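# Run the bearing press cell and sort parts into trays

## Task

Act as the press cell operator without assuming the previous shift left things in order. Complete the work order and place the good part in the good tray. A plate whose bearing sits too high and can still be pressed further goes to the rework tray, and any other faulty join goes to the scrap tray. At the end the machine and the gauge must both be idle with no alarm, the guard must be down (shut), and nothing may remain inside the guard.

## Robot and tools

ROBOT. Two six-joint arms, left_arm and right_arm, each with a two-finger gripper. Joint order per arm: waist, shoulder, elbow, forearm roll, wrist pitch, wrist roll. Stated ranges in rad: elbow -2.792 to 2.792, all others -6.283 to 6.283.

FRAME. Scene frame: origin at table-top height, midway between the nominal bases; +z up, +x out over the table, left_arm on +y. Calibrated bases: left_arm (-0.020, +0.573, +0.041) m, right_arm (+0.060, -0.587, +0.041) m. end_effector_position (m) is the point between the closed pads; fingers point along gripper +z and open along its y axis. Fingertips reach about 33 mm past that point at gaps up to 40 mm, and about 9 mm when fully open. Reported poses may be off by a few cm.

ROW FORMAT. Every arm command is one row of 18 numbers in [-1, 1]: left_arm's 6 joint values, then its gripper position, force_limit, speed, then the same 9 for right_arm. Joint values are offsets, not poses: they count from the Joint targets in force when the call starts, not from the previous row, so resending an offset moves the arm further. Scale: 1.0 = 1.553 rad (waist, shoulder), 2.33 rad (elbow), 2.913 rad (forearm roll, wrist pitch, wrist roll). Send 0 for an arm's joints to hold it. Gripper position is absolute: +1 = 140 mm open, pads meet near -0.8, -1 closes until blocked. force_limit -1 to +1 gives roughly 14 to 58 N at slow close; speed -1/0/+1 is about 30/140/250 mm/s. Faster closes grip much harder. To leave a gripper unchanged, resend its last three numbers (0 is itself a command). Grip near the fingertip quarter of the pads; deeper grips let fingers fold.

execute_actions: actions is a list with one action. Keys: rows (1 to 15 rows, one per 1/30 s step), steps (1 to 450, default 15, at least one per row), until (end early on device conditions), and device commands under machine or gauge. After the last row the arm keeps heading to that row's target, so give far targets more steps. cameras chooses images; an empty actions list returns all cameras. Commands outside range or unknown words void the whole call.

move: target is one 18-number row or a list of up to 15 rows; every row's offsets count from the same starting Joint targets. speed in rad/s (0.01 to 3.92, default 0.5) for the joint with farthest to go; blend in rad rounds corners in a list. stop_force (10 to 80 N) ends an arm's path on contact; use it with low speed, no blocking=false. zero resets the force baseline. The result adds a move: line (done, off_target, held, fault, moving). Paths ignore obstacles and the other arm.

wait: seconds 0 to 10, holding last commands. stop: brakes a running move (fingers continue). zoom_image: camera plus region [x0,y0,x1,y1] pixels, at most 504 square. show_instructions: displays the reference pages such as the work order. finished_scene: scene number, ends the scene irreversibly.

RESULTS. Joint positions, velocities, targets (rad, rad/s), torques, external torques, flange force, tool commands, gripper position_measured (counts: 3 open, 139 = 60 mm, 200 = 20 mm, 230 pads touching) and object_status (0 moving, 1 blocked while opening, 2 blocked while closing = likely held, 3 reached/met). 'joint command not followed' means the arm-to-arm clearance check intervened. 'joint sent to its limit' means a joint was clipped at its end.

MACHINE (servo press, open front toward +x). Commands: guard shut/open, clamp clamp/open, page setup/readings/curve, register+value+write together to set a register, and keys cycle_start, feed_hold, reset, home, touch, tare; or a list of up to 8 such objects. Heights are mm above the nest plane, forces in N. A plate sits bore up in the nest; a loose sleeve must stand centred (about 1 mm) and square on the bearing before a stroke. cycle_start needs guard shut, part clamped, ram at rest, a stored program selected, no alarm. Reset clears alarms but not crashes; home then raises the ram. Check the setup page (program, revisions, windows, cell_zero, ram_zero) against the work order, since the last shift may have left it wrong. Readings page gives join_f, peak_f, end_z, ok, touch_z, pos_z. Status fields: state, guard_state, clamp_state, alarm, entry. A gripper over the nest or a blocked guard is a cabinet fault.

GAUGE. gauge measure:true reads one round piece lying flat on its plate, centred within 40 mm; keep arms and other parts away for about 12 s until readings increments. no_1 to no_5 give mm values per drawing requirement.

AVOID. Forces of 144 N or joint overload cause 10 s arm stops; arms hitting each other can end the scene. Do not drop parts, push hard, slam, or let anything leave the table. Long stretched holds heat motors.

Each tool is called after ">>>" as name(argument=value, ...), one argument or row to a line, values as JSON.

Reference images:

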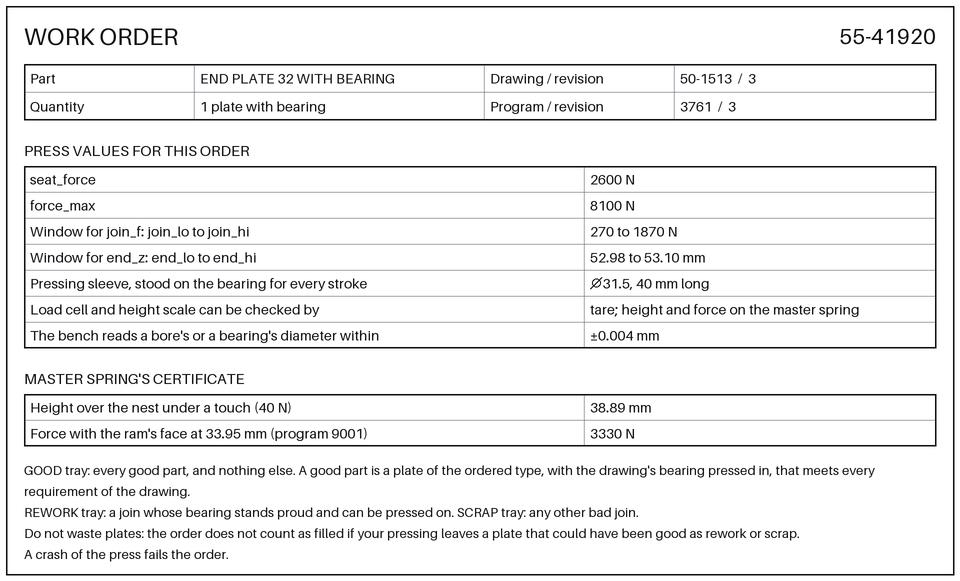

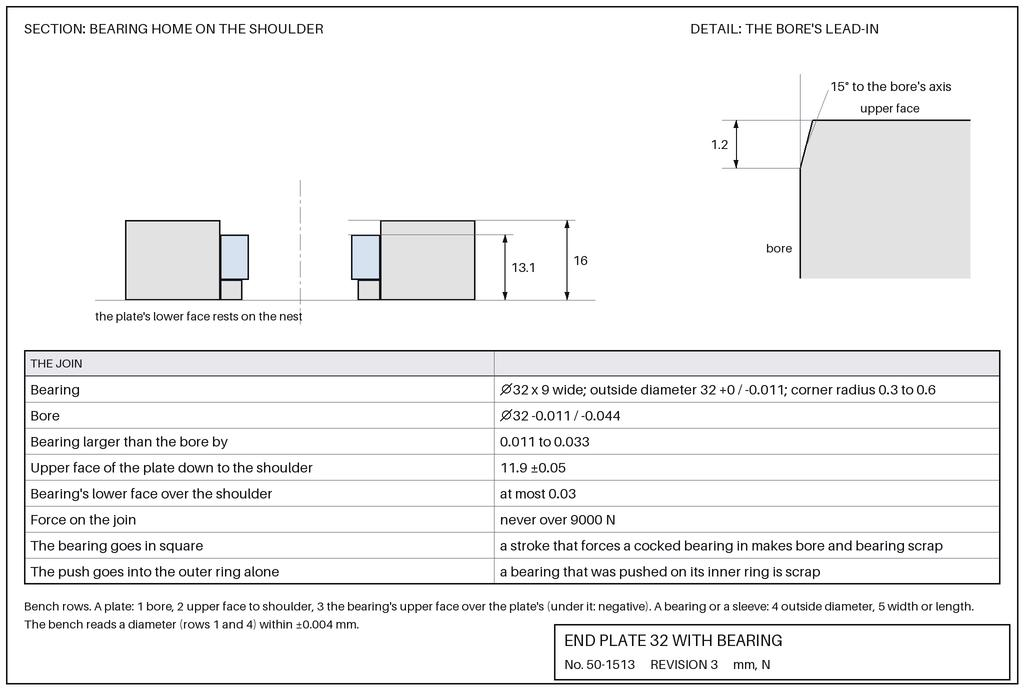

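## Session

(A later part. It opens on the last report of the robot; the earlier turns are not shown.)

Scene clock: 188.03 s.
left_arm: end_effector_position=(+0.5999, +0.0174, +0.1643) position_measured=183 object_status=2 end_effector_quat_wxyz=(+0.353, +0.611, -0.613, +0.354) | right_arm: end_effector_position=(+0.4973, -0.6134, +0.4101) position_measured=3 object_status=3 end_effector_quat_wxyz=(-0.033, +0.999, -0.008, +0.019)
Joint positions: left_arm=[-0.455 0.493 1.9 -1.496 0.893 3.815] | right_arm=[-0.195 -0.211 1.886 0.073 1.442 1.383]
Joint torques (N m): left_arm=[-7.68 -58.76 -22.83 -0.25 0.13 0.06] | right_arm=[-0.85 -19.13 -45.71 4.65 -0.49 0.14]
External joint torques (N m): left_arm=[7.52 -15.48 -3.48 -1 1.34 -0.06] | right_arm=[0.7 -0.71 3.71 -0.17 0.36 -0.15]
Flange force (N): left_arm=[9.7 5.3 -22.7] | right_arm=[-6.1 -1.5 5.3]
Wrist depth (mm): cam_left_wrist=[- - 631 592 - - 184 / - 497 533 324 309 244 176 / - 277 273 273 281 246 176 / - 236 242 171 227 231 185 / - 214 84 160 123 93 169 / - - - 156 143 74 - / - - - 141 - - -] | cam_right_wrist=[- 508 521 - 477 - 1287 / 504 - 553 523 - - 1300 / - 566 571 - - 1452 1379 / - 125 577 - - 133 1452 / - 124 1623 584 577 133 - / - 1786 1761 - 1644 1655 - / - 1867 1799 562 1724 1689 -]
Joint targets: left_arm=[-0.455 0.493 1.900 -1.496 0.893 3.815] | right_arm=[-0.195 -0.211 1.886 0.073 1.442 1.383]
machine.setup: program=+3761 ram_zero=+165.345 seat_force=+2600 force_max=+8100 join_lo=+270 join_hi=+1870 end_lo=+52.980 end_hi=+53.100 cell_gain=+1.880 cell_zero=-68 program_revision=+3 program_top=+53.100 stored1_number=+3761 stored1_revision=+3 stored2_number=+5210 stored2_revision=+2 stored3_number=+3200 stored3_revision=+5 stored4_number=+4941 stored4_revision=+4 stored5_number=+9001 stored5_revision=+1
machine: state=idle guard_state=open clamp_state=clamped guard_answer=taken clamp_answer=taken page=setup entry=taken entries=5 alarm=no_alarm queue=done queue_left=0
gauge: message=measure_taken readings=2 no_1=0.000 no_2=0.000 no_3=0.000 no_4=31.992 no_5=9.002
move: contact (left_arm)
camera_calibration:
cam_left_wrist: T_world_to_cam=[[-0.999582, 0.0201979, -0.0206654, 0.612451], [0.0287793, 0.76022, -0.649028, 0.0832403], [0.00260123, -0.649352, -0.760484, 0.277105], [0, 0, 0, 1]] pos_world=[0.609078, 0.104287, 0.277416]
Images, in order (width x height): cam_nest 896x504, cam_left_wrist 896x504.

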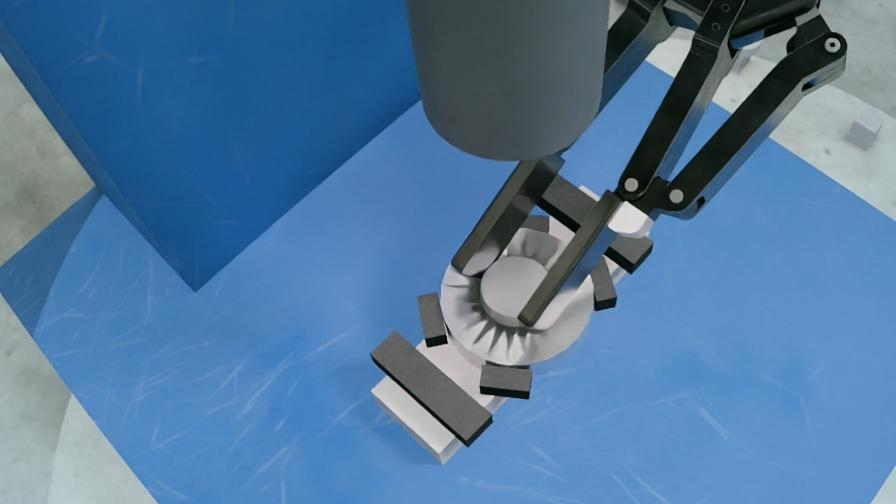

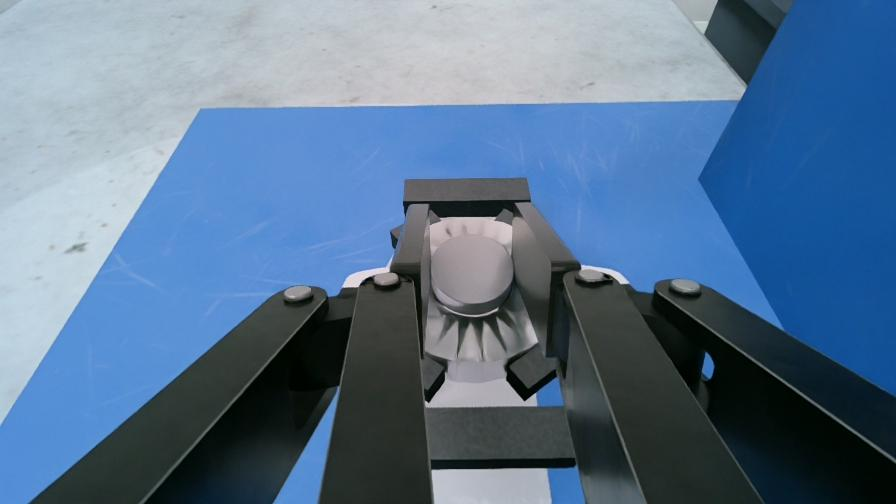

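>>> move(
  target=[
    [0.0002,-0.0008,0.0001,0.0004,0.0001,-0.0004,-1,-0.5,-1,0,0,0,0,0,0,1,1,1],
  ],
  speed=0.01,
)

>>> move(
  target=[0,0.0018,0.0004,-0.0011,0,0.0018,-1,-0.5,-1,0,0,0,0,0,0,1,1,1],
  speed=0.01,
  stop_force=10,
)

Scene clock: 191.57 s.
left_arm: end_effector_position=(+0.5997, +0.0178, +0.1650) position_measured=183 object_status=2 end_effector_quat_wxyz=(+0.353, +0.611, -0.613, +0.354) | right_arm: end_effector_position=(+0.4973, -0.6134, +0.4101) position_measured=3 object_status=3 end_effector_quat_wxyz=(-0.033, +0.999, -0.008, +0.019)
Joint positions: left_arm=[-0.454 0.492 1.9 -1.495 0.893 3.814] | right_arm=[-0.195 -0.211 1.886 0.073 1.442 1.383]
Joint torques (N m): left_arm=[0.59 -70.32 -25.43 -0.86 1.96 0.07] | right_arm=[-1.22 -19.21 -45.85 4.67 -0.46 0.18]
External joint torques (N m): left_arm=[-0.69 -4.25 -0.89 -0.39 -0.47 -0.07] | right_arm=[1.09 -0.76 3.76 -0.17 0.34 -0.18]
Flange force (N): left_arm=[4.7 3.9 -2.3] | right_arm=[-6.1 -2.3 5.5]
Wrist depth (mm): cam_left_wrist=[648 - - 639 - - 184 / 519 532 316 324 309 299 176 / 427 275 273 265 271 255 176 / 373 237 242 171 227 231 185 / - 214 84 160 123 93 169 / - - - 156 144 74 - / - - - 142 - - -] | cam_right_wrist=[428 - - 502 - - 1314 / - - - 524 - - 1287 / 447 - 552 554 - 1314 1364 / 518 135 575 - - 133 1435 / - 124 1634 737 - 133 - / - 1853 1749 - 1689 1623 - / - 1799 1867 559 1678 1749 -]
Joint targets: left_arm=[-0.454 0.492 1.900 -1.495 0.893 3.814] | right_arm=[-0.195 -0.211 1.886 0.073 1.442 1.383]
machine.setup: program=+3761 ram_zero=+165.345 seat_force=+2600 force_max=+8100 join_lo=+270 join_hi=+1870 end_lo=+52.980 end_hi=+53.100 cell_gain=+1.880 cell_zero=-68 program_revision=+3 program_top=+53.100 stored1_number=+3761 stored1_revision=+3 stored2_number=+5210 stored2_revision=+2 stored3_number=+3200 stored3_revision=+5 stored4_number=+4941 stored4_revision=+4 stored5_number=+9001 stored5_revision=+1
machine: state=idle guard_state=open clamp_state=clamped guard_answer=taken clamp_answer=taken page=setup entry=taken entries=5 alarm=no_alarm queue=done queue_left=0
gauge: message=measure_taken readings=2 no_1=0.000 no_2=0.000 no_3=0.000 no_4=31.992 no_5=9.002
move: done

Scene clock: 192.43 s.
left_arm: end_effector_position=(+0.5998, +0.0178, +0.1639) position_measured=183 object_status=2 end_effector_quat_wxyz=(+0.353, +0.611, -0.613, +0.355) | right_arm: end_effector_position=(+0.4973, -0.6134, +0.4101) position_measured=3 object_status=3 end_effector_quat_wxyz=(-0.033, +0.999, -0.008, +0.019)
Joint positions: left_arm=[-0.454 0.493 1.9 -1.497 0.893 3.817] | right_arm=[-0.195 -0.211 1.886 0.073 1.442 1.383]
Joint torques (N m): left_arm=[-6.37 -60.41 -22.44 -0.05 0.54 0.05] | right_arm=[-0.9 -19.2 -45.78 4.68 -0.42 0.17]
External joint torques (N m): left_arm=[6.23 -14.02 -3.89 -1.21 0.94 -0.06] | right_arm=[0.73 -0.6 3.76 -0.2 0.29 -0.17]
Flange force (N): left_arm=[9.6 4.3 -18.9] | right_arm=[-6.0 -1.5 5.5]
Wrist depth (mm): cam_left_wrist=[653 636 628 - 618 - 184 / - 537 325 323 311 302 176 / - 276 273 271 269 253 176 / - 230 241 171 227 231 186 / 212 212 84 160 123 93 170 / - - - 156 143 74 - / - - - 141 - - -] | cam_right_wrist=[435 - - 497 485 - 1300 / - 547 519 508 506 491 1364 / - - 566 534 527 1248 1364 / - 135 591 560 - 133 1419 / - 124 1701 583 - 133 - / - 1799 1736 - 1724 1634 - / - 1940 1812 558 1736 1712 -]
Joint targets: left_arm=[-0.454 0.493 1.900 -1.497 0.893 3.817] | right_arm=[-0.195 -0.211 1.886 0.073 1.442 1.383]
machine.setup: program=+3761 ram_zero=+165.345 seat_force=+2600 force_max=+8100 join_lo=+270 join_hi=+1870 end_lo=+52.980 end_hi=+53.100 cell_gain=+1.880 cell_zero=-68 program_revision=+3 program_top=+53.100 stored1_number=+3761 stored1_revision=+3 stored2_number=+5210 stored2_revision=+2 stored3_number=+3200 stored3_revision=+5 stored4_number=+4941 stored4_revision=+4 stored5_number=+9001 stored5_revision=+1
machine: state=idle guard_state=open clamp_state=clamped guard_answer=taken clamp_answer=taken page=setup entry=taken entries=5 alarm=no_alarm queue=done queue_left=0
gauge: message=measure_taken readings=2 no_1=0.000 no_2=0.000 no_3=0.000 no_4=31.992 no_5=9.002
move: contact (left_arm)

>>> move(
  target=[
    [0.0003,-0.0008,0.0001,0.0004,0.0001,-0.0004,-1,-0.5,-1,0,0,0,0,0,0,1,1,1],
  ],
  speed=0.01,
)

>>> move(
  target=[0,0.0018,0.0004,-0.0011,0,0.0018,-1,-0.5,-1,0,0,0,0,0,0,1,1,1],
  speed=0.01,
  stop_force=10,
)

Scene clock: 193.63 s.
left_arm: end_effector_position=(+0.5996, +0.0182, +0.1646) position_measured=183 object_status=2 end_effector_quat_wxyz=(+0.353, +0.611, -0.613, +0.355) | right_arm: end_effector_position=(+0.4973, -0.6134, +0.4101) position_measured=3 object_status=3 end_effector_quat_wxyz=(-0.033, +0.999, -0.008, +0.019)
Joint positions: left_arm=[-0.454 0.492 1.901 -1.495 0.894 3.816] | right_arm=[-0.195 -0.211 1.886 0.073 1.442 1.383]
Joint torques (N m): left_arm=[0.61 -70.65 -25.35 -0.87 2.2 0.04] | right_arm=[-0.95 -19.36 -45.77 4.66 -0.45 0.19]
External joint torques (N m): left_arm=[-0.74 -3.56 -0.81 -0.38 -0.72 -0.04] | right_arm=[0.82 -0.69 3.63 -0.16 0.31 -0.19]
Flange force (N): left_arm=[4.2 3.5 -1.4] | right_arm=[-5.9 -1.6 5.3]
Wrist depth (mm): cam_left_wrist=[671 609 - 644 592 - 184 / 525 549 313 312 321 297 176 / - 282 273 273 270 253 176 / - 235 242 171 227 231 185 / 203 213 84 160 123 93 169 / - - - 158 143 74 - / - - - 142 - - -] | cam_right_wrist=[- - 504 - - - 1235 / 488 - 526 516 - 1387 1335 / 489 - - 553 - 1177 1387 / - 135 - - - 133 1461 / - 125 1533 581 586 133 - / - 1701 1799 659 1812 1623 - / - 1761 1826 552 1701 1712 -]
Joint targets: left_arm=[-0.454 0.492 1.901 -1.495 0.894 3.816] | right_arm=[-0.195 -0.211 1.886 0.073 1.442 1.383]
machine.setup: program=+3761 ram_zero=+165.345 seat_force=+2600 force_max=+8100 join_lo=+270 join_hi=+1870 end_lo=+52.980 end_hi=+53.100 cell_gain=+1.880 cell_zero=-68 program_revision=+3 program_top=+53.100 stored1_number=+3761 stored1_revision=+3 stored2_number=+5210 stored2_revision=+2 stored3_number=+3200 stored3_revision=+5 stored4_number=+4941 stored4_revision=+4 stored5_number=+9001 stored5_revision=+1
machine: state=idle guard_state=open clamp_state=clamped guard_answer=taken clamp_answer=taken page=setup entry=taken entries=5 alarm=no_alarm queue=done queue_left=0
gauge: message=measure_taken readings=2 no_1=0.000 no_2=0.000 no_3=0.000 no_4=31.992 no_5=9.002
move: done

Scene clock: 194.57 s.
left_arm: end_effector_position=(+0.5997, +0.0182, +0.1633) position_measured=183 object_status=2 end_effector_quat_wxyz=(+0.353, +0.611, -0.613, +0.355) | right_arm: end_effector_position=(+0.4973, -0.6134, +0.4101) position_measured=3 object_status=3 end_effector_quat_wxyz=(-0.033, +0.999, -0.008, +0.019)
Joint positions: left_arm=[-0.454 0.494 1.901 -1.498 0.894 3.819] | right_arm=[-0.195 -0.211 1.886 0.073 1.442 1.383]
Joint torques (N m): left_arm=[-7.62 -58.35 -21.73 0.17 0.44 0.09] | right_arm=[-0.94 -19.12 -45.91 4.67 -0.46 0.14]
External joint torques (N m): left_arm=[7.5 -16.09 -4.49 -1.42 1.05 -0.09] | right_arm=[0.8 -0.7 3.91 -0.18 0.34 -0.15]
Flange force (N): left_arm=[10.9 4.6 -22.0] | right_arm=[-6.3 -1.7 5.7]
Wrist depth (mm): cam_left_wrist=[- - 648 - 626 - 184 / 514 523 310 313 307 308 176 / 445 281 272 219 269 247 176 / 359 235 234 171 225 231 185 / - 212 84 159 123 93 177 / - - - 155 - 74 - / - - - 141 - - -] | cam_right_wrist=[455 - - - - 478 - / - - - - - 500 1335 / 474 560 555 - - 1496 1411 / - 125 - 593 - 133 1427 / - 124 1712 - - 133 - / - 1736 1799 - 1634 1655 - / - 1895 1867 564 1736 1749 -]
Joint targets: left_arm=[-0.454 0.494 1.901 -1.498 0.894 3.819] | right_arm=[-0.195 -0.211 1.886 0.073 1.442 1.383]
machine.setup: program=+3761 ram_zero=+165.345 seat_force=+2600 force_max=+8100 join_lo=+270 join_hi=+1870 end_lo=+52.980 end_hi=+53.100 cell_gain=+1.880 cell_zero=-68 program_revision=+3 program_top=+53.100 stored1_number=+3761 stored1_revision=+3 stored2_number=+5210 stored2_revision=+2 stored3_number=+3200 stored3_revision=+5 stored4_number=+4941 stored4_revision=+4 stored5_number=+9001 stored5_revision=+1
machine: state=idle guard_state=open clamp_state=clamped guard_answer=taken clamp_answer=taken page=setup entry=taken entries=5 alarm=no_alarm queue=done queue_left=0
gauge: message=measure_taken readings=2 no_1=0.000 no_2=0.000 no_3=0.000 no_4=31.992 no_5=9.002
move: contact (left_arm)

>>> move(
  target=[
    [0.0003,-0.0008,0.0001,0.0004,0.0001,-0.0004,-1,-0.5,-1,0,0,0,0,0,0,1,1,1],
  ],
  speed=0.01,
)

>>> move(
  target=[0,0.0018,0.0004,-0.0011,0,0.0018,-1,-0.5,-1,0,0,0,0,0,0,1,1,1],
  speed=0.01,
  stop_force=10,
  cameras=["cam_nest","cam_left_wrist"],
)

>>> zoom_image(
  camera="cam_left_wrist",
  region=[400, 200, 560, 360],
)

>>> zoom_image(
  camera="cam_nest",
  region=[430, 210, 630, 380],
)

Scene clock: 196.60 s.
left_arm: end_effector_position=(+0.5996, +0.0186, +0.1639) position_measured=183 object_status=2 end_effector_quat_wxyz=(+0.353, +0.611, -0.613, +0.355) | right_arm: end_effector_position=(+0.4973, -0.6134, +0.4101) position_measured=3 object_status=3 end_effector_quat_wxyz=(-0.033, +0.999, -0.008, +0.019)
Joint positions: left_arm=[-0.453 0.493 1.902 -1.497 0.894 3.818] | right_arm=[-0.195 -0.211 1.886 0.073 1.442 1.383]
Joint torques (N m): left_arm=[-0.25 -72.03 -23.89 -0.47 3.4 -0.04] | right_arm=[-0.7 -19.07 -45.66 4.65 -0.41 0.11]
External joint torques (N m): left_arm=[0.09 -2.12 -2.34 -0.78 -1.92 0.04] | right_arm=[0.58 -0.99 3.55 -0.15 0.29 -0.12]
Flange force (N): left_arm=[3.4 -0.3 1.5] | right_arm=[-6.4 -1.3 5.1]
Wrist depth (mm): cam_left_wrist=[625 648 633 651 622 - 184 / - 549 324 312 320 297 176 / - 273 273 263 261 252 176 / - 235 237 171 226 231 185 / - 212 84 159 123 93 169 / - - - 155 - 74 - / - - - 141 - - -] | cam_right_wrist=[461 513 508 483 - - 1300 / - 545 - - - - 1328 / 512 567 562 555 - 1444 1387 / 506 135 - 568 557 143 1461 / - 124 1799 600 593 143 - / - 1826 1761 - 1655 1644 - / - 1910 1761 559 1712 1774 -]
Joint targets: left_arm=[-0.453 0.493 1.902 -1.497 0.894 3.818] | right_arm=[-0.195 -0.211 1.886 0.073 1.442 1.383]
machine.setup: program=+3761 ram_zero=+165.345 seat_force=+2600 force_max=+8100 join_lo=+270 join_hi=+1870 end_lo=+52.980 end_hi=+53.100 cell_gain=+1.880 cell_zero=-68 program_revision=+3 program_top=+53.100 stored1_number=+3761 stored1_revision=+3 stored2_number=+5210 stored2_revision=+2 stored3_number=+3200 stored3_revision=+5 stored4_number=+4941 stored4_revision=+4 stored5_number=+9001 stored5_revision=+1
machine: state=idle guard_state=open clamp_state=clamped guard_answer=taken clamp_answer=taken page=setup entry=taken entries=5 alarm=no_alarm queue=done queue_left=0
gauge: message=measure_taken readings=2 no_1=0.000 no_2=0.000 no_3=0.000 no_4=31.992 no_5=9.002
move: done

Scene clock: 197.43 s.
left_arm: end_effector_position=(+0.5996, +0.0185, +0.1630) position_measured=183 object_status=2 end_effector_quat_wxyz=(+0.353, +0.611, -0.613, +0.355) | right_arm: end_effector_position=(+0.4973, -0.6134, +0.4101) position_measured=3 object_status=3 end_effector_quat_wxyz=(-0.033, +0.999, -0.008, +0.019)
Joint positions: left_arm=[-0.453 0.494 1.902 -1.498 0.894 3.821] | right_arm=[-0.195 -0.211 1.886 0.073 1.442 1.383]
Joint torques (N m): left_arm=[-1.21 -63.48 -19.27 1.11 1.23 -0.01] | right_arm=[-0.85 -19.39 -45.82 4.68 -0.4 0.18]
External joint torques (N m): left_arm=[1.08 -10.86 -6.91 -2.36 0.26 0.01] | right_arm=[0.65 -0.21 3.81 -0.19 0.26 -0.18]
Flange force (N): left_arm=[11.8 0.3 -6.2] | right_arm=[-5.4 -1.2 5.7]
Wrist depth (mm): cam_left_wrist=[- 667 - 631 634 614 184 / 524 - 308 312 311 306 176 / 456 273 263 262 268 252 176 / - 243 241 171 226 231 185 / - - 84 159 123 93 169 / - - - 155 - 74 - / - - - 140 - - -] | cam_right_wrist=[- - - 492 - - 1241 / - - 566 - - - 1335 / - 568 564 - - 1839 1379 / - 135 564 - - 133 1435 / - 124 1910 - 1689 143 - / - 1774 1812 - 1634 1644 - / - 1853 1786 555 1701 1689 -]
Joint targets: left_arm=[-0.453 0.494 1.902 -1.498 0.894 3.821] | right_arm=[-0.195 -0.211 1.886 0.073 1.442 1.383]
machine.setup: program=+3761 ram_zero=+165.345 seat_force=+2600 force_max=+8100 join_lo=+270 join_hi=+1870 end_lo=+52.980 end_hi=+53.100 cell_gain=+1.880 cell_zero=-68 program_revision=+3 program_top=+53.100 stored1_number=+3761 stored1_revision=+3 stored2_number=+5210 stored2_revision=+2 stored3_number=+3200 stored3_revision=+5 stored4_number=+4941 stored4_revision=+4 stored5_number=+9001 stored5_revision=+1
machine: state=idle guard_state=open clamp_state=clamped guard_answer=taken clamp_answer=taken page=setup entry=taken entries=5 alarm=no_alarm queue=done queue_left=0
gauge: message=measure_taken readings=2 no_1=0.000 no_2=0.000 no_3=0.000 no_4=31.992 no_5=9.002
move: contact (left_arm)
camera_calibration:
cam_left_wrist: T_world_to_cam=[[-0.999546, 0.0207712, -0.0218401, 0.612236], [0.0299804, 0.759696, -0.649587, 0.08091], [0.00309913, -0.649947, -0.759973, 0.276441], [0, 0, 0, 1]] pos_world=[0.608676, 0.105488, 0.276018]
Images, in order (width x height): cam_nest 896x504, cam_left_wrist 896x504.

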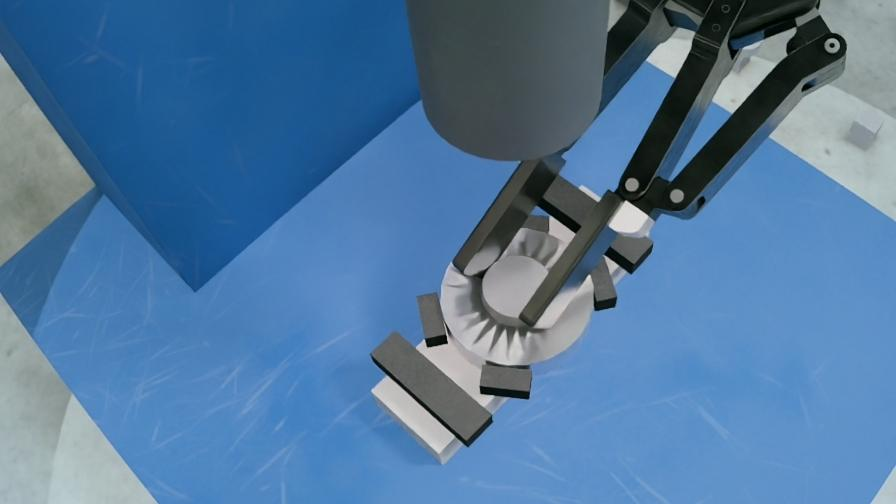

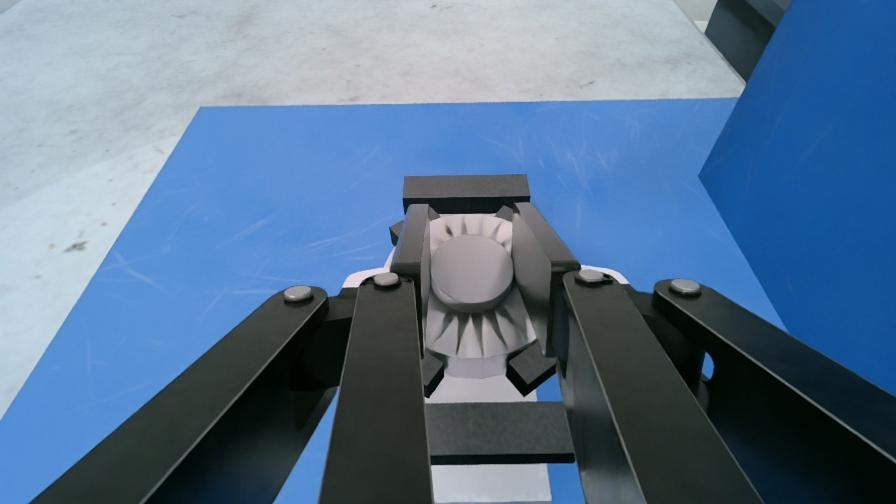

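Scaled by 3.150.

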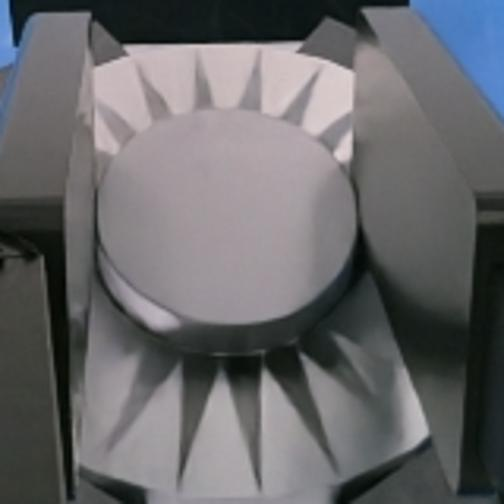

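Scaled by 2.520.

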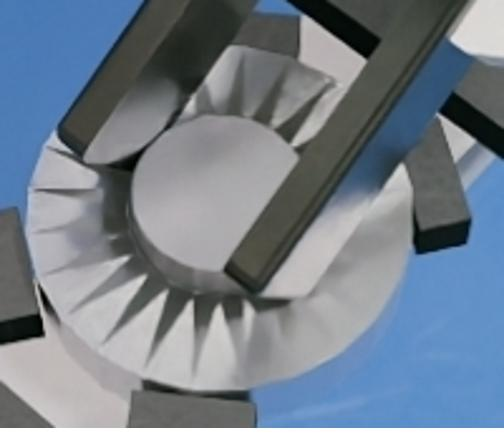

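>>> move(
  target=[
    [0.0001,-0.0003,-0.0003,0.0003,0,-0.0004,-1,-0.5,-1,0,0,0,0,0,0,1,1,1],
  ],
  speed=0.01,
)

>>> move(
  target=[0,0.0018,0.0004,-0.0011,0,0.0018,-1,-0.5,-1,0,0,0,0,0,0,1,1,1],
  speed=0.01,
  stop_force=10,
)

Scene clock: 199.10 s.
left_arm: end_effector_position=(+0.5999, +0.0186, +0.1635) position_measured=183 object_status=2 end_effector_quat_wxyz=(+0.353, +0.611, -0.613, +0.355) | right_arm: end_effector_position=(+0.4973, -0.6134, +0.4101) position_measured=3 object_status=3 end_effector_quat_wxyz=(-0.033, +0.999, -0.008, +0.019)
Joint positions: left_arm=[-0.453 0.494 1.901 -1.497 0.894 3.82] | right_arm=[-0.195 -0.211 1.886 0.073 1.442 1.383]
Joint torques (N m): left_arm=[3.79 -73.74 -26.19 -1.08 2.24 0.04] | right_arm=[-1.22 -18.81 -45.86 4.66 -0.46 0.12]
External joint torques (N m): left_arm=[-3.94 -0.44 0.01 -0.17 -0.75 -0.05] | right_arm=[1.12 -1.29 3.86 -0.18 0.34 -0.12]
Flange force (N): left_arm=[3.2 3.6 4.9] | right_arm=[-7.1 -2.6 5.5]
Wrist depth (mm): cam_left_wrist=[643 628 639 622 611 594 184 / 515 - 310 320 302 297 176 / 432 270 272 263 269 252 176 / - 235 240 170 226 231 185 / - 211 84 159 123 93 169 / - - - 155 - 74 - / - - - 140 - - -] | cam_right_wrist=[- 547 509 499 - - 1293 / 537 537 - - 508 - 1314 / 517 - 547 - 548 1592 1364 / - 135 615 601 - 134 1411 / - 124 612 601 - 133 - / - 1839 1712 - 1678 - - / - 1853 1761 564 1736 1724 -]
Joint targets: left_arm=[-0.453 0.494 1.901 -1.497 0.894 3.820] | right_arm=[-0.195 -0.211 1.886 0.073 1.442 1.383]
machine.setup: program=+3761 ram_zero=+165.345 seat_force=+2600 force_max=+8100 join_lo=+270 join_hi=+1870 end_lo=+52.980 end_hi=+53.100 cell_gain=+1.880 cell_zero=-68 program_revision=+3 program_top=+53.100 stored1_number=+3761 stored1_revision=+3 stored2_number=+5210 stored2_revision=+2 stored3_number=+3200 stored3_revision=+5 stored4_number=+4941 stored4_revision=+4 stored5_number=+9001 stored5_revision=+1
machine: state=idle guard_state=open clamp_state=clamped guard_answer=taken clamp_answer=taken page=setup entry=taken entries=5 alarm=no_alarm queue=done queue_left=0
gauge: message=measure_taken readings=2 no_1=0.000 no_2=0.000 no_3=0.000 no_4=31.992 no_5=9.002
move: done

Scene clock: 199.87 s.
left_arm: end_effector_position=(+0.6000, +0.0185, +0.1630) position_measured=183 object_status=2 end_effector_quat_wxyz=(+0.353, +0.611, -0.613, +0.355) | right_arm: end_effector_position=(+0.4973, -0.6134, +0.4101) position_measured=3 object_status=3 end_effector_quat_wxyz=(-0.033, +0.999, -0.008, +0.019)
Joint positions: left_arm=[-0.453 0.494 1.901 -1.499 0.894 3.822] | right_arm=[-0.195 -0.211 1.886 0.073 1.442 1.383]
Joint torques (N m): left_arm=[0.71 -62.24 -25.76 -0.92 -1.37 0.2] | right_arm=[-0.67 -18.89 -45.98 4.64 -0.47 0.17]
External joint torques (N m): left_arm=[-0.84 -12.23 -0.48 -0.34 2.86 -0.2] | right_arm=[0.51 -1 3.95 -0.16 0.34 -0.17]
Flange force (N): left_arm=[10.7 11.3 -13.3] | right_arm=[-7.0 -1.0 5.6]
Wrist depth (mm): cam_left_wrist=[- - - - 641 665 175 / 499 516 310 310 316 297 185 / 444 273 271 262 260 252 185 / - 241 240 170 226 231 185 / - - 84 158 123 93 169 / - - - 155 - 74 - / - - - 140 - - -] | cam_right_wrist=[461 514 514 - - 472 1321 / - 541 536 - 497 515 1273 / 488 583 559 532 533 1496 1403 / 523 124 580 580 - 133 1444 / - 124 - 581 615 133 - / - 1799 1736 - 1644 1602 - / - 1940 1853 569 1712 1689 -]
Joint targets: left_arm=[-0.453 0.494 1.901 -1.499 0.894 3.822] | right_arm=[-0.195 -0.211 1.886 0.073 1.442 1.383]
machine.setup: program=+3761 ram_zero=+165.345 seat_force=+2600 force_max=+8100 join_lo=+270 join_hi=+1870 end_lo=+52.980 end_hi=+53.100 cell_gain=+1.880 cell_zero=-68 program_revision=+3 program_top=+53.100 stored1_number=+3761 stored1_revision=+3 stored2_number=+5210 stored2_revision=+2 stored3_number=+3200 stored3_revision=+5 stored4_number=+4941 stored4_revision=+4 stored5_number=+9001 stored5_revision=+1
machine: state=idle guard_state=open clamp_state=clamped guard_answer=taken clamp_answer=taken page=setup entry=taken entries=5 alarm=no_alarm queue=done queue_left=0
gauge: message=measure_taken readings=2 no_1=0.000 no_2=0.000 no_3=0.000 no_4=31.992 no_5=9.002
move: contact (left_arm)

>>> move(
  target=[
    [0.0001,-0.0006,0.0002,0.0004,0,-0.0004,-1,-0.5,-1,0,0,0,0,0,0,1,1,1],
  ],
  speed=0.01,
)

>>> move(
  target=[0,0.0018,0.0004,-0.0011,0,0.0018,-1,-0.5,-1,0,0,0,0,0,0,1,1,1],
  speed=0.01,
  stop_force=10,
)

Scene clock: 201.40 s.
left_arm: end_effector_position=(+0.5997, +0.0188, +0.1633) position_measured=183 object_status=2 end_effector_quat_wxyz=(+0.353, +0.611, -0.613, +0.355) | right_arm: end_effector_position=(+0.4973, -0.6134, +0.4101) position_measured=3 object_status=3 end_effector_quat_wxyz=(-0.033, +0.999, -0.008, +0.019)
Joint positions: left_arm=[-0.453 0.493 1.902 -1.497 0.894 3.821] | right_arm=[-0.195 -0.211 1.886 0.073 1.442 1.383]
Joint torques (N m): left_arm=[6.78 -74.47 -21.26 0.67 2.74 -0.01] | right_arm=[-1.23 -18.98 -45.78 4.66 -0.4 0.09]
External joint torques (N m): left_arm=[-6.9 0.21 -4.82 -1.92 -1.25 0] | right_arm=[1.11 -1.08 3.6 -0.16 0.27 -0.09]
Flange force (N): left_arm=[6.9 -2.0 14.0] | right_arm=[-6.4 -2.6 5.3]
Wrist depth (mm): cam_left_wrist=[587 611 658 599 658 592 184 / - 319 523 321 318 295 176 / - 272 272 263 268 254 168 / - 234 241 171 225 231 177 / - 211 84 159 123 93 169 / - - - 155 - 74 - / - - - 140 - - -] | cam_right_wrist=[507 - 505 498 - 477 1273 / 484 535 - 519 - 489 1280 / 486 573 - 554 - 527 1379 / - 135 - - 558 133 1419 / - 124 1736 - 577 143 - / - 1749 1812 - 1644 1655 - / - 1867 512 554 1826 1761 -]
Joint targets: left_arm=[-0.453 0.493 1.902 -1.497 0.894 3.821] | right_arm=[-0.195 -0.211 1.886 0.073 1.442 1.383]
machine.setup: program=+3761 ram_zero=+165.345 seat_force=+2600 force_max=+8100 join_lo=+270 join_hi=+1870 end_lo=+52.980 end_hi=+53.100 cell_gain=+1.880 cell_zero=-68 program_revision=+3 program_top=+53.100 stored1_number=+3761 stored1_revision=+3 stored2_number=+5210 stored2_revision=+2 stored3_number=+3200 stored3_revision=+5 stored4_number=+4941 stored4_revision=+4 stored5_number=+9001 stored5_revision=+1
machine: state=idle guard_state=open clamp_state=clamped guard_answer=taken clamp_answer=taken page=setup entry=taken entries=5 alarm=no_alarm queue=done queue_left=0
gauge: message=measure_taken readings=2 no_1=0.000 no_2=0.000 no_3=0.000 no_4=31.992 no_5=9.002
move: done

Scene clock: 202.13 s.
left_arm: end_effector_position=(+0.5997, +0.0188, +0.1629) position_measured=183 object_status=2 end_effector_quat_wxyz=(+0.353, +0.611, -0.613, +0.355) | right_arm: end_effector_position=(+0.4973, -0.6134, +0.4101) position_measured=3 object_status=3 end_effector_quat_wxyz=(-0.033, +0.999, -0.008, +0.019)
Joint positions: left_arm=[-0.453 0.494 1.902 -1.498 0.894 3.822] | right_arm=[-0.195 -0.211 1.886 0.073 1.442 1.383]
Joint torques (N m): left_arm=[4.4 -62.96 -17.6 1.89 -0.17 -0.02] | right_arm=[-0.7 -18.89 -45.97 4.63 -0.42 0.15]
External joint torques (N m): left_arm=[-4.53 -11.47 -8.6 -3.15 1.66 0.02] | right_arm=[0.59 -1.18 3.95 -0.15 0.3 -0.15]
Flange force (N): left_arm=[16.2 1.6 0.3] | right_arm=[-7.2 -1.3 5.7]
Wrist depth (mm): cam_left_wrist=[- 674 665 - - 658 184 / - - 309 306 308 305 176 / - 270 272 262 268 252 176 / 376 234 234 171 225 231 185 / - 211 84 159 123 93 169 / - - - 155 - 74 - / - - - 140 - - -] | cam_right_wrist=[- - - 506 490 479 1314 / - 540 - 546 - 505 1496 / 473 591 551 533 509 1444 1364 / 506 135 579 563 - 133 1444 / - 124 1689 616 1496 133 - / - 115 1736 613 1678 1602 - / - 1839 1736 567 1799 1678 -]
Joint targets: left_arm=[-0.453 0.494 1.902 -1.498 0.894 3.822] | right_arm=[-0.195 -0.211 1.886 0.073 1.442 1.383]
machine.setup: program=+3761 ram_zero=+165.345 seat_force=+2600 force_max=+8100 join_lo=+270 join_hi=+1870 end_lo=+52.980 end_hi=+53.100 cell_gain=+1.880 cell_zero=-68 program_revision=+3 program_top=+53.100 stored1_number=+3761 stored1_revision=+3 stored2_number=+5210 stored2_revision=+2 stored3_number=+3200 stored3_revision=+5 stored4_number=+4941 stored4_revision=+4 stored5_number=+9001 stored5_revision=+1
machine: state=idle guard_state=open clamp_state=clamped guard_answer=taken clamp_answer=taken page=setup entry=taken entries=5 alarm=no_alarm queue=done queue_left=0
gauge: message=measure_taken readings=2 no_1=0.000 no_2=0.000 no_3=0.000 no_4=31.992 no_5=9.002
move: contact (left_arm)

>>> move(
  target=[
    [-0.0001,-0.0001,-0.0001,0.0001,0,-0.0001,-1,-0.5,-1,0,0,0,0,0,0,1,1,1],
  ],
  speed=0.01,
)

>>> move(
  target=[0,0,0,0,0,0,-0.15,-0.5,-1,0,0,0,0,0,0,1,1,1],
  cameras=["cam_nest","cam_left_wrist"],
)

>>> zoom_image(
  camera="cam_left_wrist",
  region=[400, 200, 560, 360],
)

>>> zoom_image(
  camera="cam_nest",
  region=[430, 210, 630, 380],
)

Scene clock: 204.07 s.
left_arm: end_effector_position=(+0.5997, +0.0187, +0.1630) position_measured=183 object_status=2 end_effector_quat_wxyz=(+0.353, +0.611, -0.614, +0.355) | right_arm: end_effector_position=(+0.4973, -0.6134, +0.4101) position_measured=3 object_status=3 end_effector_quat_wxyz=(-0.033, +0.999, -0.008, +0.019)
Joint positions: left_arm=[-0.453 0.494 1.902 -1.498 0.894 3.822] | right_arm=[-0.195 -0.211 1.886 0.073 1.442 1.383]
Joint torques (N m): left_arm=[3.09 -65.21 -19.16 1.31 0.57 0.02] | right_arm=[-1.15 -19.18 -45.74 4.63 -0.41 0.09]
External joint torques (N m): left_arm=[-3.24 -8.99 -6.98 -2.57 0.91 -0.02] | right_arm=[1.01 -0.7 3.72 -0.14 0.29 -0.09]
Flange force (N): left_arm=[12.8 0.8 0.4] | right_arm=[-5.9 -2.3 5.5]
Wrist depth (mm): cam_left_wrist=[658 - 596 597 665 - 184 / - 473 312 320 310 233 185 / 421 272 280 262 268 252 176 / 375 234 234 170 225 231 185 / 206 212 84 158 123 93 169 / - - - 155 - 74 - / - - - 140 - - -] | cam_right_wrist=[- - 533 495 - - 1248 / - - 532 516 - 492 1321 / 512 - 555 547 - 1229 1395 / 506 125 586 572 579 133 1395 / - 124 612 590 600 133 - / - 1774 1736 624 1572 1592 - / - 1867 1867 567 1712 1724 -]
Joint targets: left_arm=[-0.453 0.494 1.902 -1.498 0.894 3.822] | right_arm=[-0.195 -0.211 1.886 0.073 1.442 1.383]
machine.setup: program=+3761 ram_zero=+165.345 seat_force=+2600 force_max=+8100 join_lo=+270 join_hi=+1870 end_lo=+52.980 end_hi=+53.100 cell_gain=+1.880 cell_zero=-68 program_revision=+3 program_top=+53.100 stored1_number=+3761 stored1_revision=+3 stored2_number=+5210 stored2_revision=+2 stored3_number=+3200 stored3_revision=+5 stored4_number=+4941 stored4_revision=+4 stored5_number=+9001 stored5_revision=+1
machine: state=idle guard_state=open clamp_state=clamped guard_answer=taken clamp_answer=taken page=setup entry=taken entries=5 alarm=no_alarm queue=done queue_left=0
gauge: message=measure_taken readings=2 no_1=0.000 no_2=0.000 no_3=0.000 no_4=31.992 no_5=9.002
move: done

Scene clock: 205.07 s.
left_arm: end_effector_position=(+0.5997, +0.0187, +0.1630) position_measured=148 object_status=0 end_effector_quat_wxyz=(+0.353, +0.611, -0.614, +0.355) | right_arm: end_effector_position=(+0.4973, -0.6134, +0.4101) position_measured=3 object_status=3 end_effector_quat_wxyz=(-0.033, +0.999, -0.008, +0.019)
Joint positions: left_arm=[-0.453 0.494 1.902 -1.498 0.894 3.822] | right_arm=[-0.195 -0.211 1.886 0.073 1.442 1.383]
Joint torques (N m): left_arm=[1.2 -70.5 -25.59 -0.92 1.75 0.05] | right_arm=[-0.86 -19.27 -45.85 4.64 -0.52 0.07]
External joint torques (N m): left_arm=[-1.32 -4.05 -0.56 -0.33 -0.26 -0.05] | right_arm=[0.72 -0.68 3.77 -0.15 0.39 -0.08]
Flange force (N): left_arm=[4.7 4.5 -1.7] | right_arm=[-6.1 -1.7 5.3]
Wrist depth (mm): cam_left_wrist=[662 609 - - 597 639 184 / 523 539 312 324 319 306 175 / 427 270 271 219 268 251 176 / - 232 228 175 148 225 185 / - 91 96 162 148 - 162 / - - - 157 154 - 70 / - - - 140 140 - 67] | cam_right_wrist=[- - - 506 - - 1241 / 488 540 513 516 504 - 1307 / 489 581 575 534 532 1248 1395 / - 135 586 547 553 133 1452 / - 124 1572 - 1562 134 - / - 1774 1774 - 1602 1562 - / - 1867 1712 563 1736 1701 -]
Joint targets: left_arm=[-0.453 0.494 1.902 -1.498 0.894 3.822] | right_arm=[-0.195 -0.211 1.886 0.073 1.442 1.383]
machine.setup: program=+3761 ram_zero=+165.345 seat_force=+2600 force_max=+8100 join_lo=+270 join_hi=+1870 end_lo=+52.980 end_hi=+53.100 cell_gain=+1.880 cell_zero=-68 program_revision=+3 program_top=+53.100 stored1_number=+3761 stored1_revision=+3 stored2_number=+5210 stored2_revision=+2 stored3_number=+3200 stored3_revision=+5 stored4_number=+4941 stored4_revision=+4 stored5_number=+9001 stored5_revision=+1
machine: state=idle guard_state=open clamp_state=clamped guard_answer=taken clamp_answer=taken page=setup entry=taken entries=5 alarm=no_alarm queue=done queue_left=0
gauge: message=measure_taken readings=2 no_1=0.000 no_2=0.000 no_3=0.000 no_4=31.992 no_5=9.002
move: done
camera_calibration:
cam_left_wrist: T_world_to_cam=[[-0.99951, 0.021222, -0.0230064, 0.612487], [0.0310805, 0.759774, -0.649444, 0.0801817], [0.00369719, -0.649841, -0.760062, 0.276231], [0, 0, 0, 1]] pos_world=[0.608673, 0.105588, 0.276117]
Images, in order (width x height): cam_nest 896x504, cam_left_wrist 896x504.

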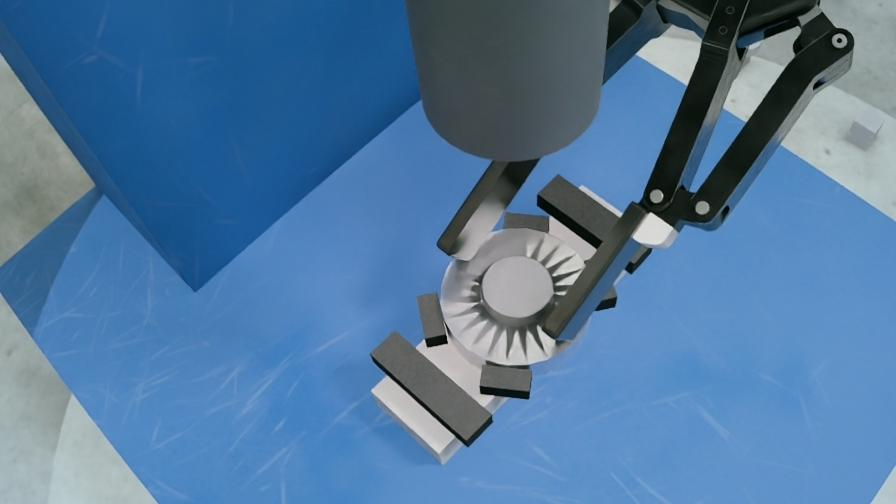

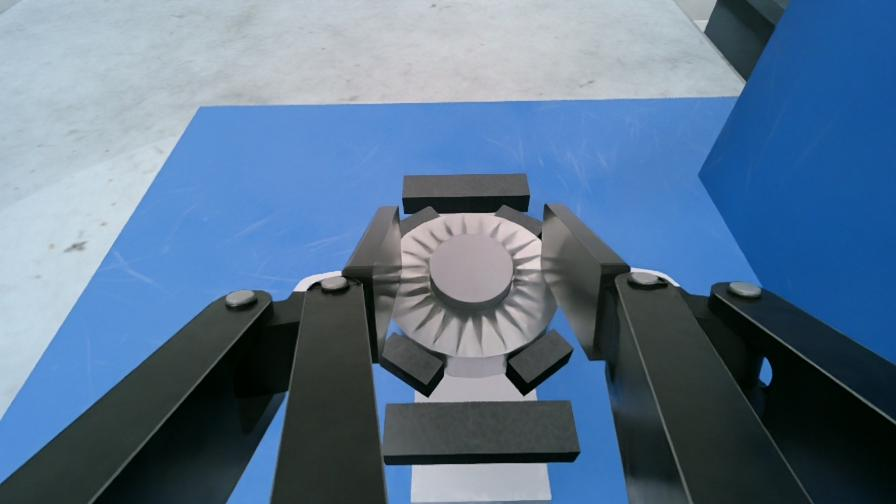

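Scaled by 3.150.

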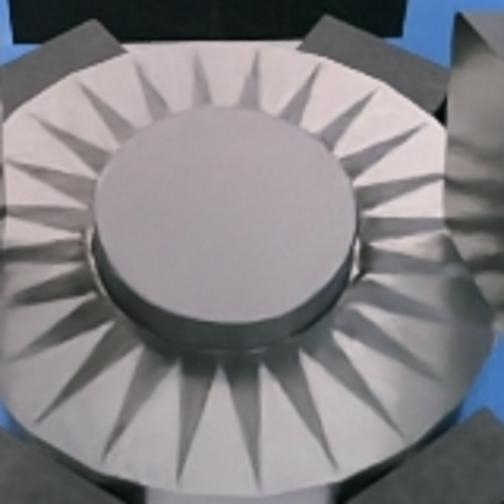

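Scaled by 2.520.

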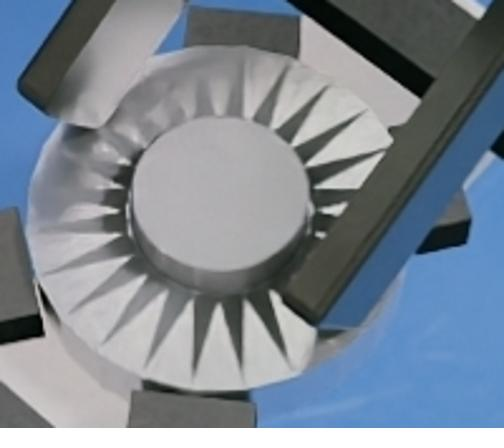

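>>> move(
  target=[
    [0.0489,-0.0267,0.0145,0.0205,0.0179,-0.0031,-0.15,-0.5,-1,0,0,0,0,0,0,1,1,1],
    [0.0918,-0.1005,0.0053,0.0645,0.0434,-0.0541,-0.15,-0.5,-1,0,0,0,0,0,0,1,1,1],
    [0.376,-0.3509,0.1197,0.5142,-0.3193,-0.7727,-0.15,-0.5,-1,0,0,0,0,0,0,1,1,1],
  ],
  speed=[0.05,0.3,0.8],
  blend=[0.02,0.05,0],
  cameras=["cam_nest","cam_high"],
)

>>> zoom_image(
  camera="cam_nest",
  region=[430, 210, 610, 380],
)

>>> zoom_image(
  camera="cam_high",
  region=[520, 200, 700, 380],
)

Scene clock: 211.40 s.
left_arm: end_effector_position=(+0.7005, +0.6998, +0.3502) position_measured=148 object_status=3 end_effector_quat_wxyz=(-0.032, +0.864, +0.055, +0.499) | right_arm: end_effector_position=(+0.4973, -0.6134, +0.4101) position_measured=3 object_status=3 end_effector_quat_wxyz=(-0.033, +0.999, -0.008, +0.019)
Joint positions: left_arm=[0.131 -0.051 2.181 0 -0.036 1.571] | right_arm=[-0.195 -0.211 1.886 0.073 1.442 1.383]
Joint torques (N m): left_arm=[1.43 -29.31 -37.28 3.89 -2.24 0.17] | right_arm=[-0.66 -18.95 -45.88 4.64 -0.4 0.1]
External joint torques (N m): left_arm=[-1.61 -2.6 -0.23 -0.28 -0.15 -0.17] | right_arm=[0.52 -0.95 3.8 -0.15 0.27 -0.1]
Flange force (N): left_arm=[0.0 0.0 0.0] | right_arm=[-6.7 -1.2 5.5]
Wrist depth (mm): cam_left_wrist=[3673 2646 3466 512 3729 3196 3466 / 3039 2735 2829 586 2511 2564 2591 / 2367 2413 - 697 - - 686 / 2217 1985 117 583 127 - 602 / 1733 90 96 517 114 - 523 / - - - 496 - - 70 / - - - - - - 67] | cam_right_wrist=[- - 514 - 501 - 1273 / 497 - 541 - 514 508 1335 / 484 - - 529 - 1307 1387 / 505 135 - - 548 133 1444 / - 124 1678 597 817 133 - / - 1761 1761 - 1602 1678 - / - 1812 1839 562 1701 1749 -]
Joint targets: left_arm=[0.131 -0.051 2.181 0.000 -0.036 1.571] | right_arm=[-0.195 -0.211 1.886 0.073 1.442 1.383]
machine.setup: program=+3761 ram_zero=+165.345 seat_force=+2600 force_max=+8100 join_lo=+270 join_hi=+1870 end_lo=+52.980 end_hi=+53.100 cell_gain=+1.880 cell_zero=-68 program_revision=+3 program_top=+53.100 stored1_number=+3761 stored1_revision=+3 stored2_number=+5210 stored2_revision=+2 stored3_number=+3200 stored3_revision=+5 stored4_number=+4941 stored4_revision=+4 stored5_number=+9001 stored5_revision=+1
machine: state=idle guard_state=open clamp_state=clamped guard_answer=taken clamp_answer=taken page=setup entry=taken entries=5 alarm=no_alarm queue=done queue_left=0
gauge: message=measure_taken readings=2 no_1=0.000 no_2=0.000 no_3=0.000 no_4=31.992 no_5=9.002
move: done
Images, in order (width x height): cam_high 896x504, cam_nest 896x504.

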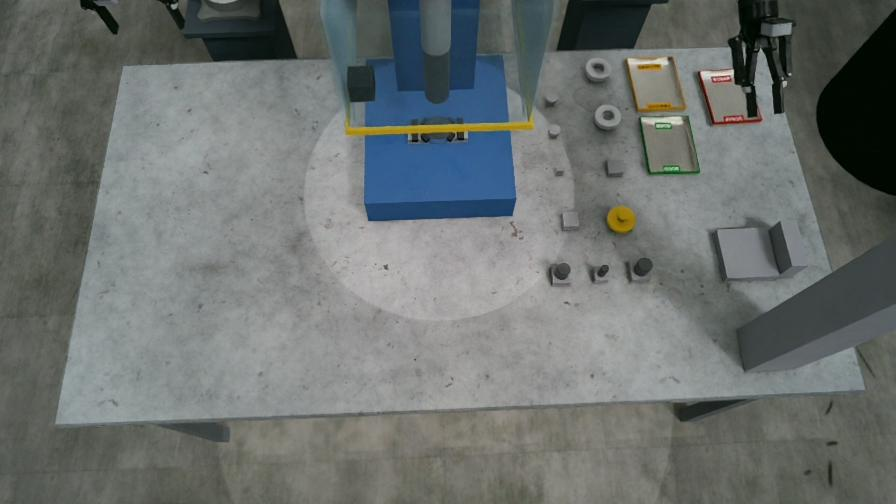

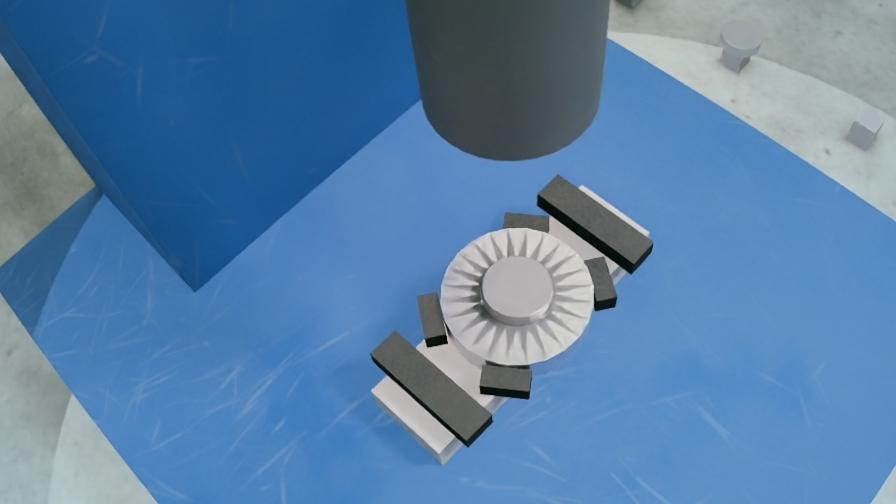

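Scaled by 2.800.

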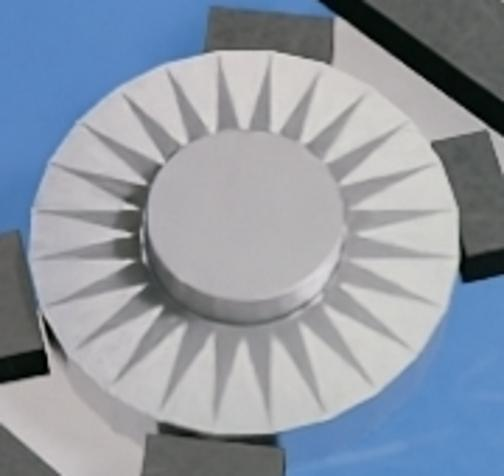

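Scaled by 2.800.

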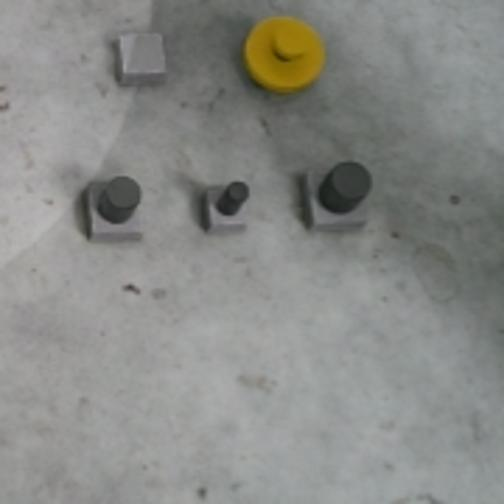

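>>> move(
  target=[-0.2646,0,0,0,0,0,0,-0.5,-1,0,0,0,0,0,0,1,1,1],
  speed=0.8,
  cameras=["cam_left_wrist"],
)

Scene clock: 213.70 s.
left_arm: end_effector_position=(+0.6910, +0.4016, +0.3503) position_measured=129 object_status=3 end_effector_quat_wxyz=(+0.071, +0.857, -0.123, +0.495) | right_arm: end_effector_position=(+0.4973, -0.6134, +0.4101) position_measured=3 object_status=3 end_effector_quat_wxyz=(-0.033, +0.999, -0.008, +0.019)
Joint positions: left_arm=[-0.28 -0.051 2.181 0 -0.036 1.571] | right_arm=[-0.195 -0.211 1.886 0.073 1.442 1.383]
Joint torques (N m): left_arm=[1.68 -28.81 -37.24 3.89 -2.23 0.05] | right_arm=[-0.95 -19.2 -45.7 4.66 -0.41 0.14]
External joint torques (N m): left_arm=[-1.84 -3.13 -0.35 -0.28 -0.16 -0.05] | right_arm=[0.88 -1.19 3.54 -0.17 0.28 -0.14]
Flange force (N): left_arm=[0.0 0.0 0.0] | right_arm=[-6.6 -2.0 5.1]
Wrist depth (mm): cam_left_wrist=[3076 3115 3970 3567 3418 3418 2765 / 2646 2675 2675 2564 2564 905 889 / 533 2461 746 703 718 705 - / 586 625 120 - 131 - 471 / - 90 105 535 - 93 81 / - - - 471 474 - - / - - - 432 - - -] | cam_right_wrist=[494 - - 504 480 - 1273 / 493 542 - - 524 526 1335 / - 586 548 - - 511 1372 / - 135 540 - - 133 1403 / - 124 1736 - - 133 - / - 1799 1724 588 1666 1666 - / - 1881 1786 562 1761 1701 -]
Joint targets: left_arm=[-0.280 -0.051 2.181 0.000 -0.036 1.571] | right_arm=[-0.195 -0.211 1.886 0.073 1.442 1.383]
machine.setup: program=+3761 ram_zero=+165.345 seat_force=+2600 force_max=+8100 join_lo=+270 join_hi=+1870 end_lo=+52.980 end_hi=+53.100 cell_gain=+1.880 cell_zero=-68 program_revision=+3 program_top=+53.100 stored1_number=+3761 stored1_revision=+3 stored2_number=+5210 stored2_revision=+2 stored3_number=+3200 stored3_revision=+5 stored4_number=+4941 stored4_revision=+4 stored5_number=+9001 stored5_revision=+1
machine: state=idle guard_state=open clamp_state=clamped guard_answer=taken clamp_answer=taken page=setup entry=taken entries=5 alarm=no_alarm queue=done queue_left=0
gauge: message=measure_taken readings=2 no_1=0.000 no_2=0.000 no_3=0.000 no_4=31.992 no_5=9.002
move: done
camera_calibration:
cam_left_wrist: T_world_to_cam=[[-0.298829, -0.954126, -0.0185677, 0.605907], [-0.722454, 0.238897, -0.648837, 0.637687], [0.623508, -0.180477, -0.760701, 0.0504925], [0, 0, 0, 1]] pos_world=[0.610279, 0.434883, 0.463415]
Images, in order (width x height): cam_left_wrist 896x504.

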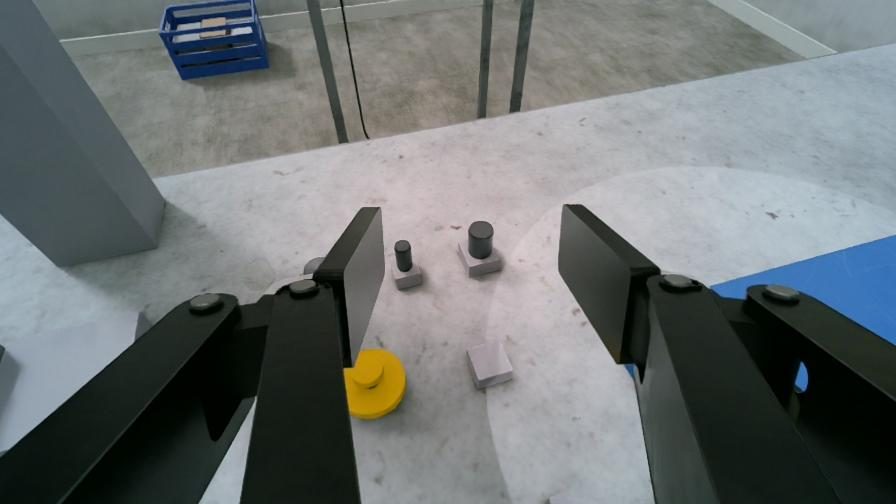

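>>> zoom_image(
  camera="cam_left_wrist",
  region=[380, 200, 540, 300],
)

Scaled by 3.150.

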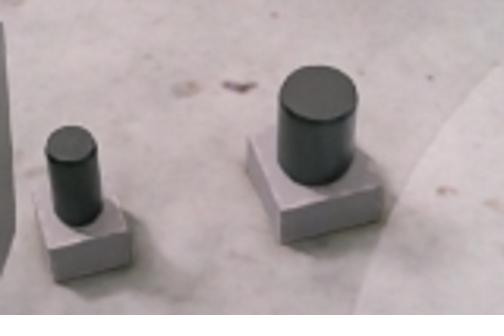

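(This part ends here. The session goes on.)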